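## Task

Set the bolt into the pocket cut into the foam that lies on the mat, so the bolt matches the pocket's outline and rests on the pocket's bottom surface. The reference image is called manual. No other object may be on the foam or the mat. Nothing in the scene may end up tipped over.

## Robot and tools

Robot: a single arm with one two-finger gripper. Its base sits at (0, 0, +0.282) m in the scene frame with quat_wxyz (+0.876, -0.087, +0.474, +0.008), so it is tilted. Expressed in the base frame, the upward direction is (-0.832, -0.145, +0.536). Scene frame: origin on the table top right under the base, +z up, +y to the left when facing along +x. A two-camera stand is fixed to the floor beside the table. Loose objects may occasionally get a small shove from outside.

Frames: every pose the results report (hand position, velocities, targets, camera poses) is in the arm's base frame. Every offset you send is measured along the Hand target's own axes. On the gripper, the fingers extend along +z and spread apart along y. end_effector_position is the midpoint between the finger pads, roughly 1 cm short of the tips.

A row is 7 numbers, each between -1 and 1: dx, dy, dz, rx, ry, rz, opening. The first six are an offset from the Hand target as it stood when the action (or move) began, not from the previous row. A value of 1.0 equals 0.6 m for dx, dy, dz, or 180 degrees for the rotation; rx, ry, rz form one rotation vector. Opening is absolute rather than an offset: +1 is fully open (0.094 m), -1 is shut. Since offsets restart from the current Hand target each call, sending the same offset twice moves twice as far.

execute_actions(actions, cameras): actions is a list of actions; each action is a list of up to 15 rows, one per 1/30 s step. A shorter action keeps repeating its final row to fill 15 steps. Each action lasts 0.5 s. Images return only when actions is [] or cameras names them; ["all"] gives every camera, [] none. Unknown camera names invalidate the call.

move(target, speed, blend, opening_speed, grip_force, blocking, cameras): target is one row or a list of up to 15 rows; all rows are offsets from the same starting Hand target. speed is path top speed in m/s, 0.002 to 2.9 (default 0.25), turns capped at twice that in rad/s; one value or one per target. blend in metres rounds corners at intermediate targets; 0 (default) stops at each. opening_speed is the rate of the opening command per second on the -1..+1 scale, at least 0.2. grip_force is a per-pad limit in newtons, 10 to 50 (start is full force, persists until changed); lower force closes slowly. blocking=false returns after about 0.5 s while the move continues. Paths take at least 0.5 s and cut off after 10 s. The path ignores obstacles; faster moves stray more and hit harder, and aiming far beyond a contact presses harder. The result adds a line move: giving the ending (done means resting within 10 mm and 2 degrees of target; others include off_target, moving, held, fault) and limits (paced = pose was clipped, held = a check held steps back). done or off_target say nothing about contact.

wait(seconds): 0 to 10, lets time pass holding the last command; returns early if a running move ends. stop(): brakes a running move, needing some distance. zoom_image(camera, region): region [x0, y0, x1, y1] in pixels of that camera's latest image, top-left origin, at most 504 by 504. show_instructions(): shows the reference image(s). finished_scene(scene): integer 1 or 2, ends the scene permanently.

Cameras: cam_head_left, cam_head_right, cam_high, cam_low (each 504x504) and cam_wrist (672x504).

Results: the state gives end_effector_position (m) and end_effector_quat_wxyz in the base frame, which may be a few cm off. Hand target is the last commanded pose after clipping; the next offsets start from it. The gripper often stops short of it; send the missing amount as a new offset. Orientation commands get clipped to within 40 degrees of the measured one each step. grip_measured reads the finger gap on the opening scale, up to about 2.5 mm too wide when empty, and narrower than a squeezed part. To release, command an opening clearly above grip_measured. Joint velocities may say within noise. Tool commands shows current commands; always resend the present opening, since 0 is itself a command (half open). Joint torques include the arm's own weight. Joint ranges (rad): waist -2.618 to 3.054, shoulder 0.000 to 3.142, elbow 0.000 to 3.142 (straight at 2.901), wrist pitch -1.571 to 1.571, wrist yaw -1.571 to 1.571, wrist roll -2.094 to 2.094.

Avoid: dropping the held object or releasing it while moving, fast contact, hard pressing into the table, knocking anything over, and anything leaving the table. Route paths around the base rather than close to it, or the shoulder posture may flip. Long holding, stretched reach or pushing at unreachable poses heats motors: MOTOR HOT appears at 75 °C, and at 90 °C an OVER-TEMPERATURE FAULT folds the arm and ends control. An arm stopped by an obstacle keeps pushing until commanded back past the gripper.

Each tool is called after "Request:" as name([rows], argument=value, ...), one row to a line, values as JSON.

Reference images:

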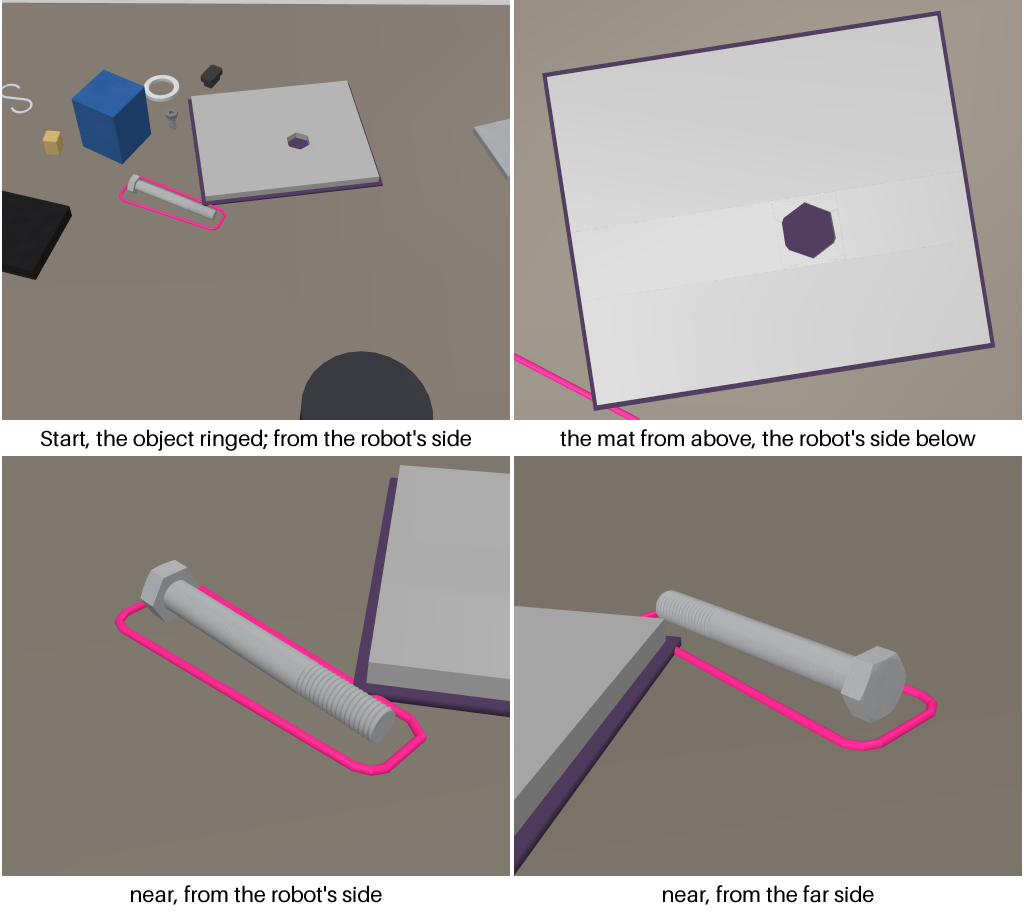

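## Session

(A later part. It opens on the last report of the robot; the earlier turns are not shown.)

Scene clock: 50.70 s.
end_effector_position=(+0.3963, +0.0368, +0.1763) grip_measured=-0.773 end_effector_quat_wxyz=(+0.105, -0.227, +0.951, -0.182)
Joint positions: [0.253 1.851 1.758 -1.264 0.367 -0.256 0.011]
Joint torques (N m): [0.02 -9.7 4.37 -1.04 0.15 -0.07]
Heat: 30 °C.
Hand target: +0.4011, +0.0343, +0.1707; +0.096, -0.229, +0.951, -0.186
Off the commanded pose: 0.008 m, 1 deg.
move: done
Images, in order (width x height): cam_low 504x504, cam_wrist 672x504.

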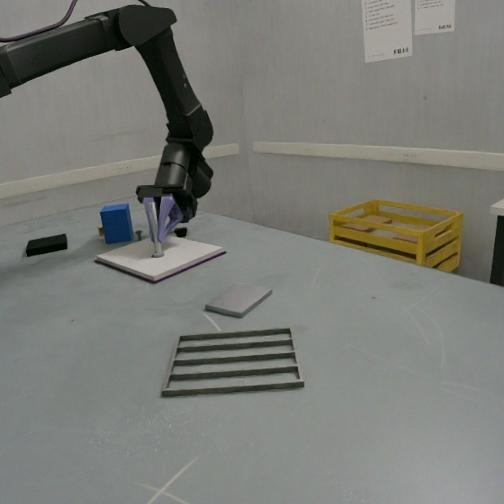

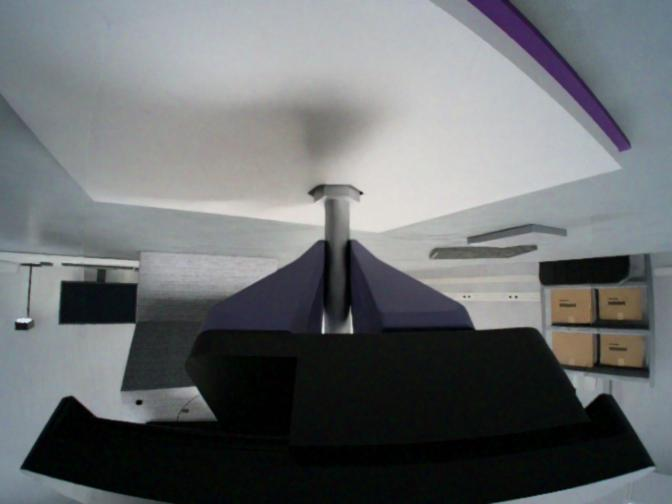

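Request:
move(target=[-0.0105, 0.0015, 0.0093, 0, 0, 0, -0.95], speed=0.04, cameras=["cam_wrist", "cam_low"])

Request:
zoom_image(camera="cam_wrist", region=[280, 130, 400, 250])

Request:
zoom_image(camera="cam_low", region=[130, 220, 180, 270])

Scene clock: 52.47 s.
end_effector_position=(+0.4014, +0.0381, +0.1729) grip_measured=-0.773 end_effector_quat_wxyz=(+0.104, -0.228, +0.951, -0.182)
Joint positions: [0.253 1.872 1.773 -1.259 0.367 -0.256 0.011]
Joint torques (N m): [0.09 -9.4 4.46 -0.96 0.14 -0.07]
Heat: 30 °C.
Hand target: +0.4078, +0.0363, +0.1657; +0.096, -0.229, +0.951, -0.186
Off the commanded pose: 0.010 m, 1 deg.
move: done
Images, in order (width x height): cam_low 504x504, cam_wrist 672x504.

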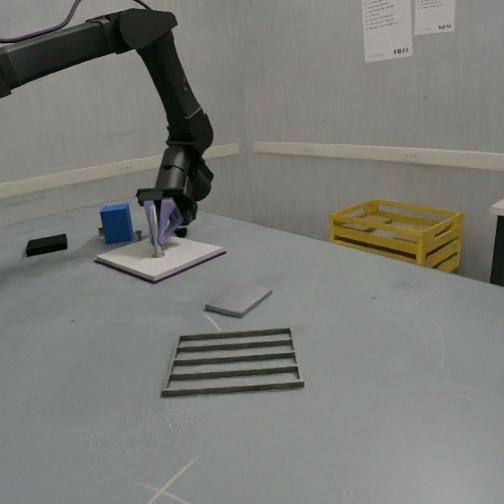

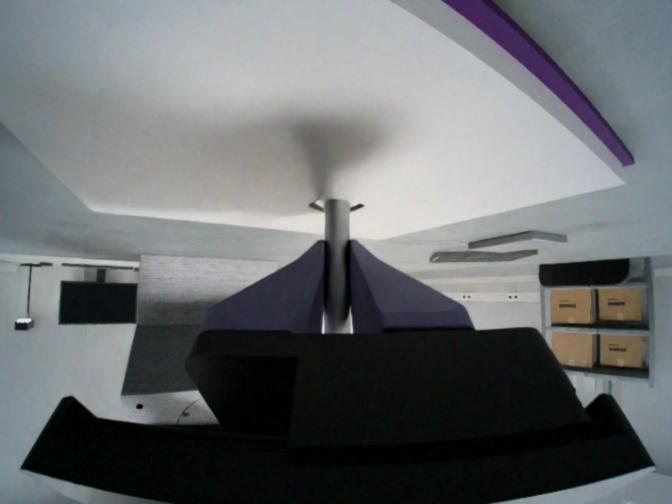

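Scaled by 4.200 from the camera's 672x504 image, which has a finer 960x720 frame.

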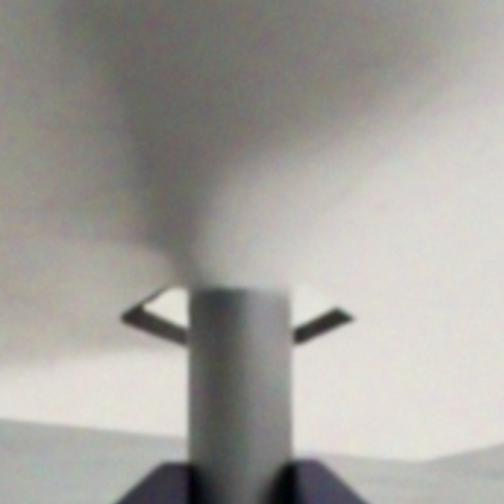

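Scaled by 10.080 from the camera's 504x504 image, which has a finer 720x720 frame.

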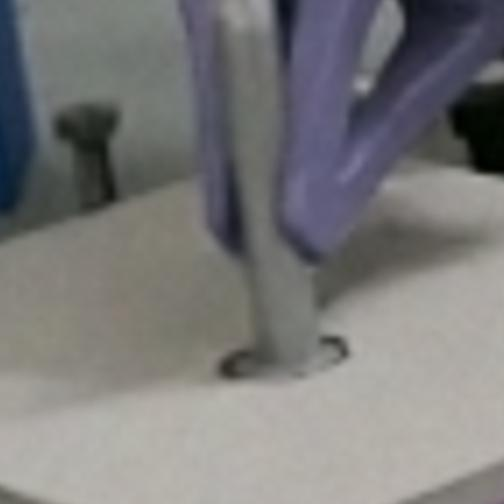

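Request:
move([
  [0.0019, 0, -0.0017, 0, 0, 0, -0.5],
  [0.0019, 0, -0.12, 0, 0, 0, -0.5],
], speed=[0.05, 0.12], opening_speed=0.3, cameras=["cam_wrist", "cam_low", "cam_high", "cam_head_right"])

Request:
zoom_image(camera="cam_wrist", region=[240, 50, 440, 250])

Request:
zoom_image(camera="cam_low", region=[90, 180, 190, 280])

Scene clock: 56.80 s.
end_effector_position=(+0.3831, +0.0557, +0.2388) grip_measured=-0.502 end_effector_quat_wxyz=(+0.110, -0.229, +0.950, -0.179)
Joint positions: [0.313 1.892 2.072 -1.547 0.375 -0.198 0.023]
Joint torques (N m): [1.69 -10.48 5.29 -1.05 0.2 0.15]
Heat: 30 °C.
Hand target: +0.3875, +0.0581, +0.2313; +0.096, -0.229, +0.951, -0.186
Off the commanded pose: 0.009 m, 2 deg.
joint sent to its limit — joint 4 (wrist pitch), lower limit. The joint targets still meet the commanded pose.
move: done
Images, in order (width x height): cam_head_right 504x504, cam_high 504x504, cam_low 504x504, cam_wrist 672x504.

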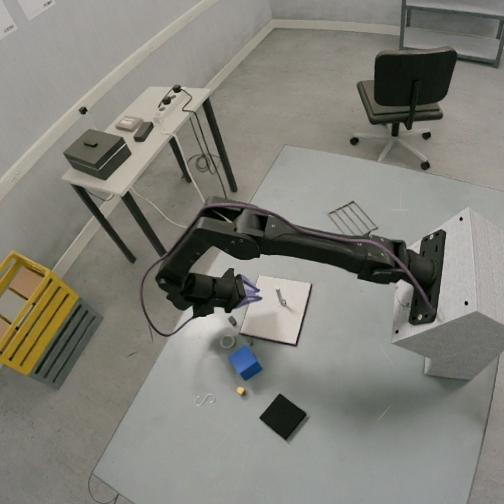

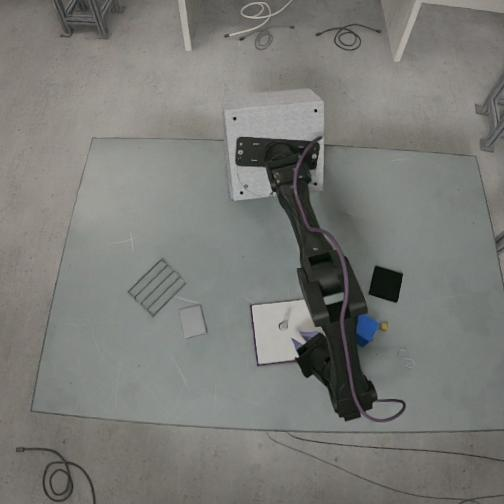

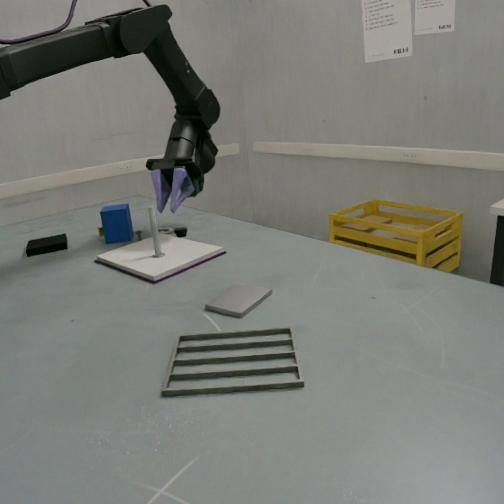

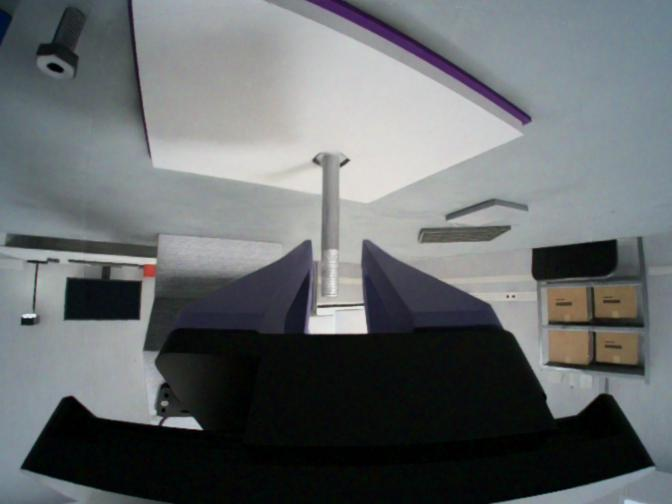

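Scaled by 2.520 from the camera's 672x504 image, which has a finer 960x720 frame.

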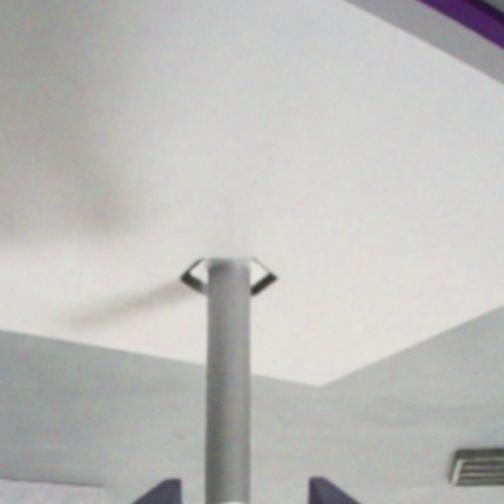

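Scaled by 5.040 from the camera's 504x504 image, which has a finer 720x720 frame.

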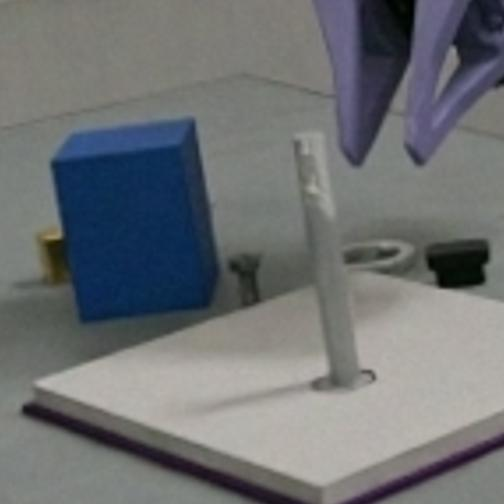

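Request:
finished_scene(scene=2)

The scene is finished: the task was done.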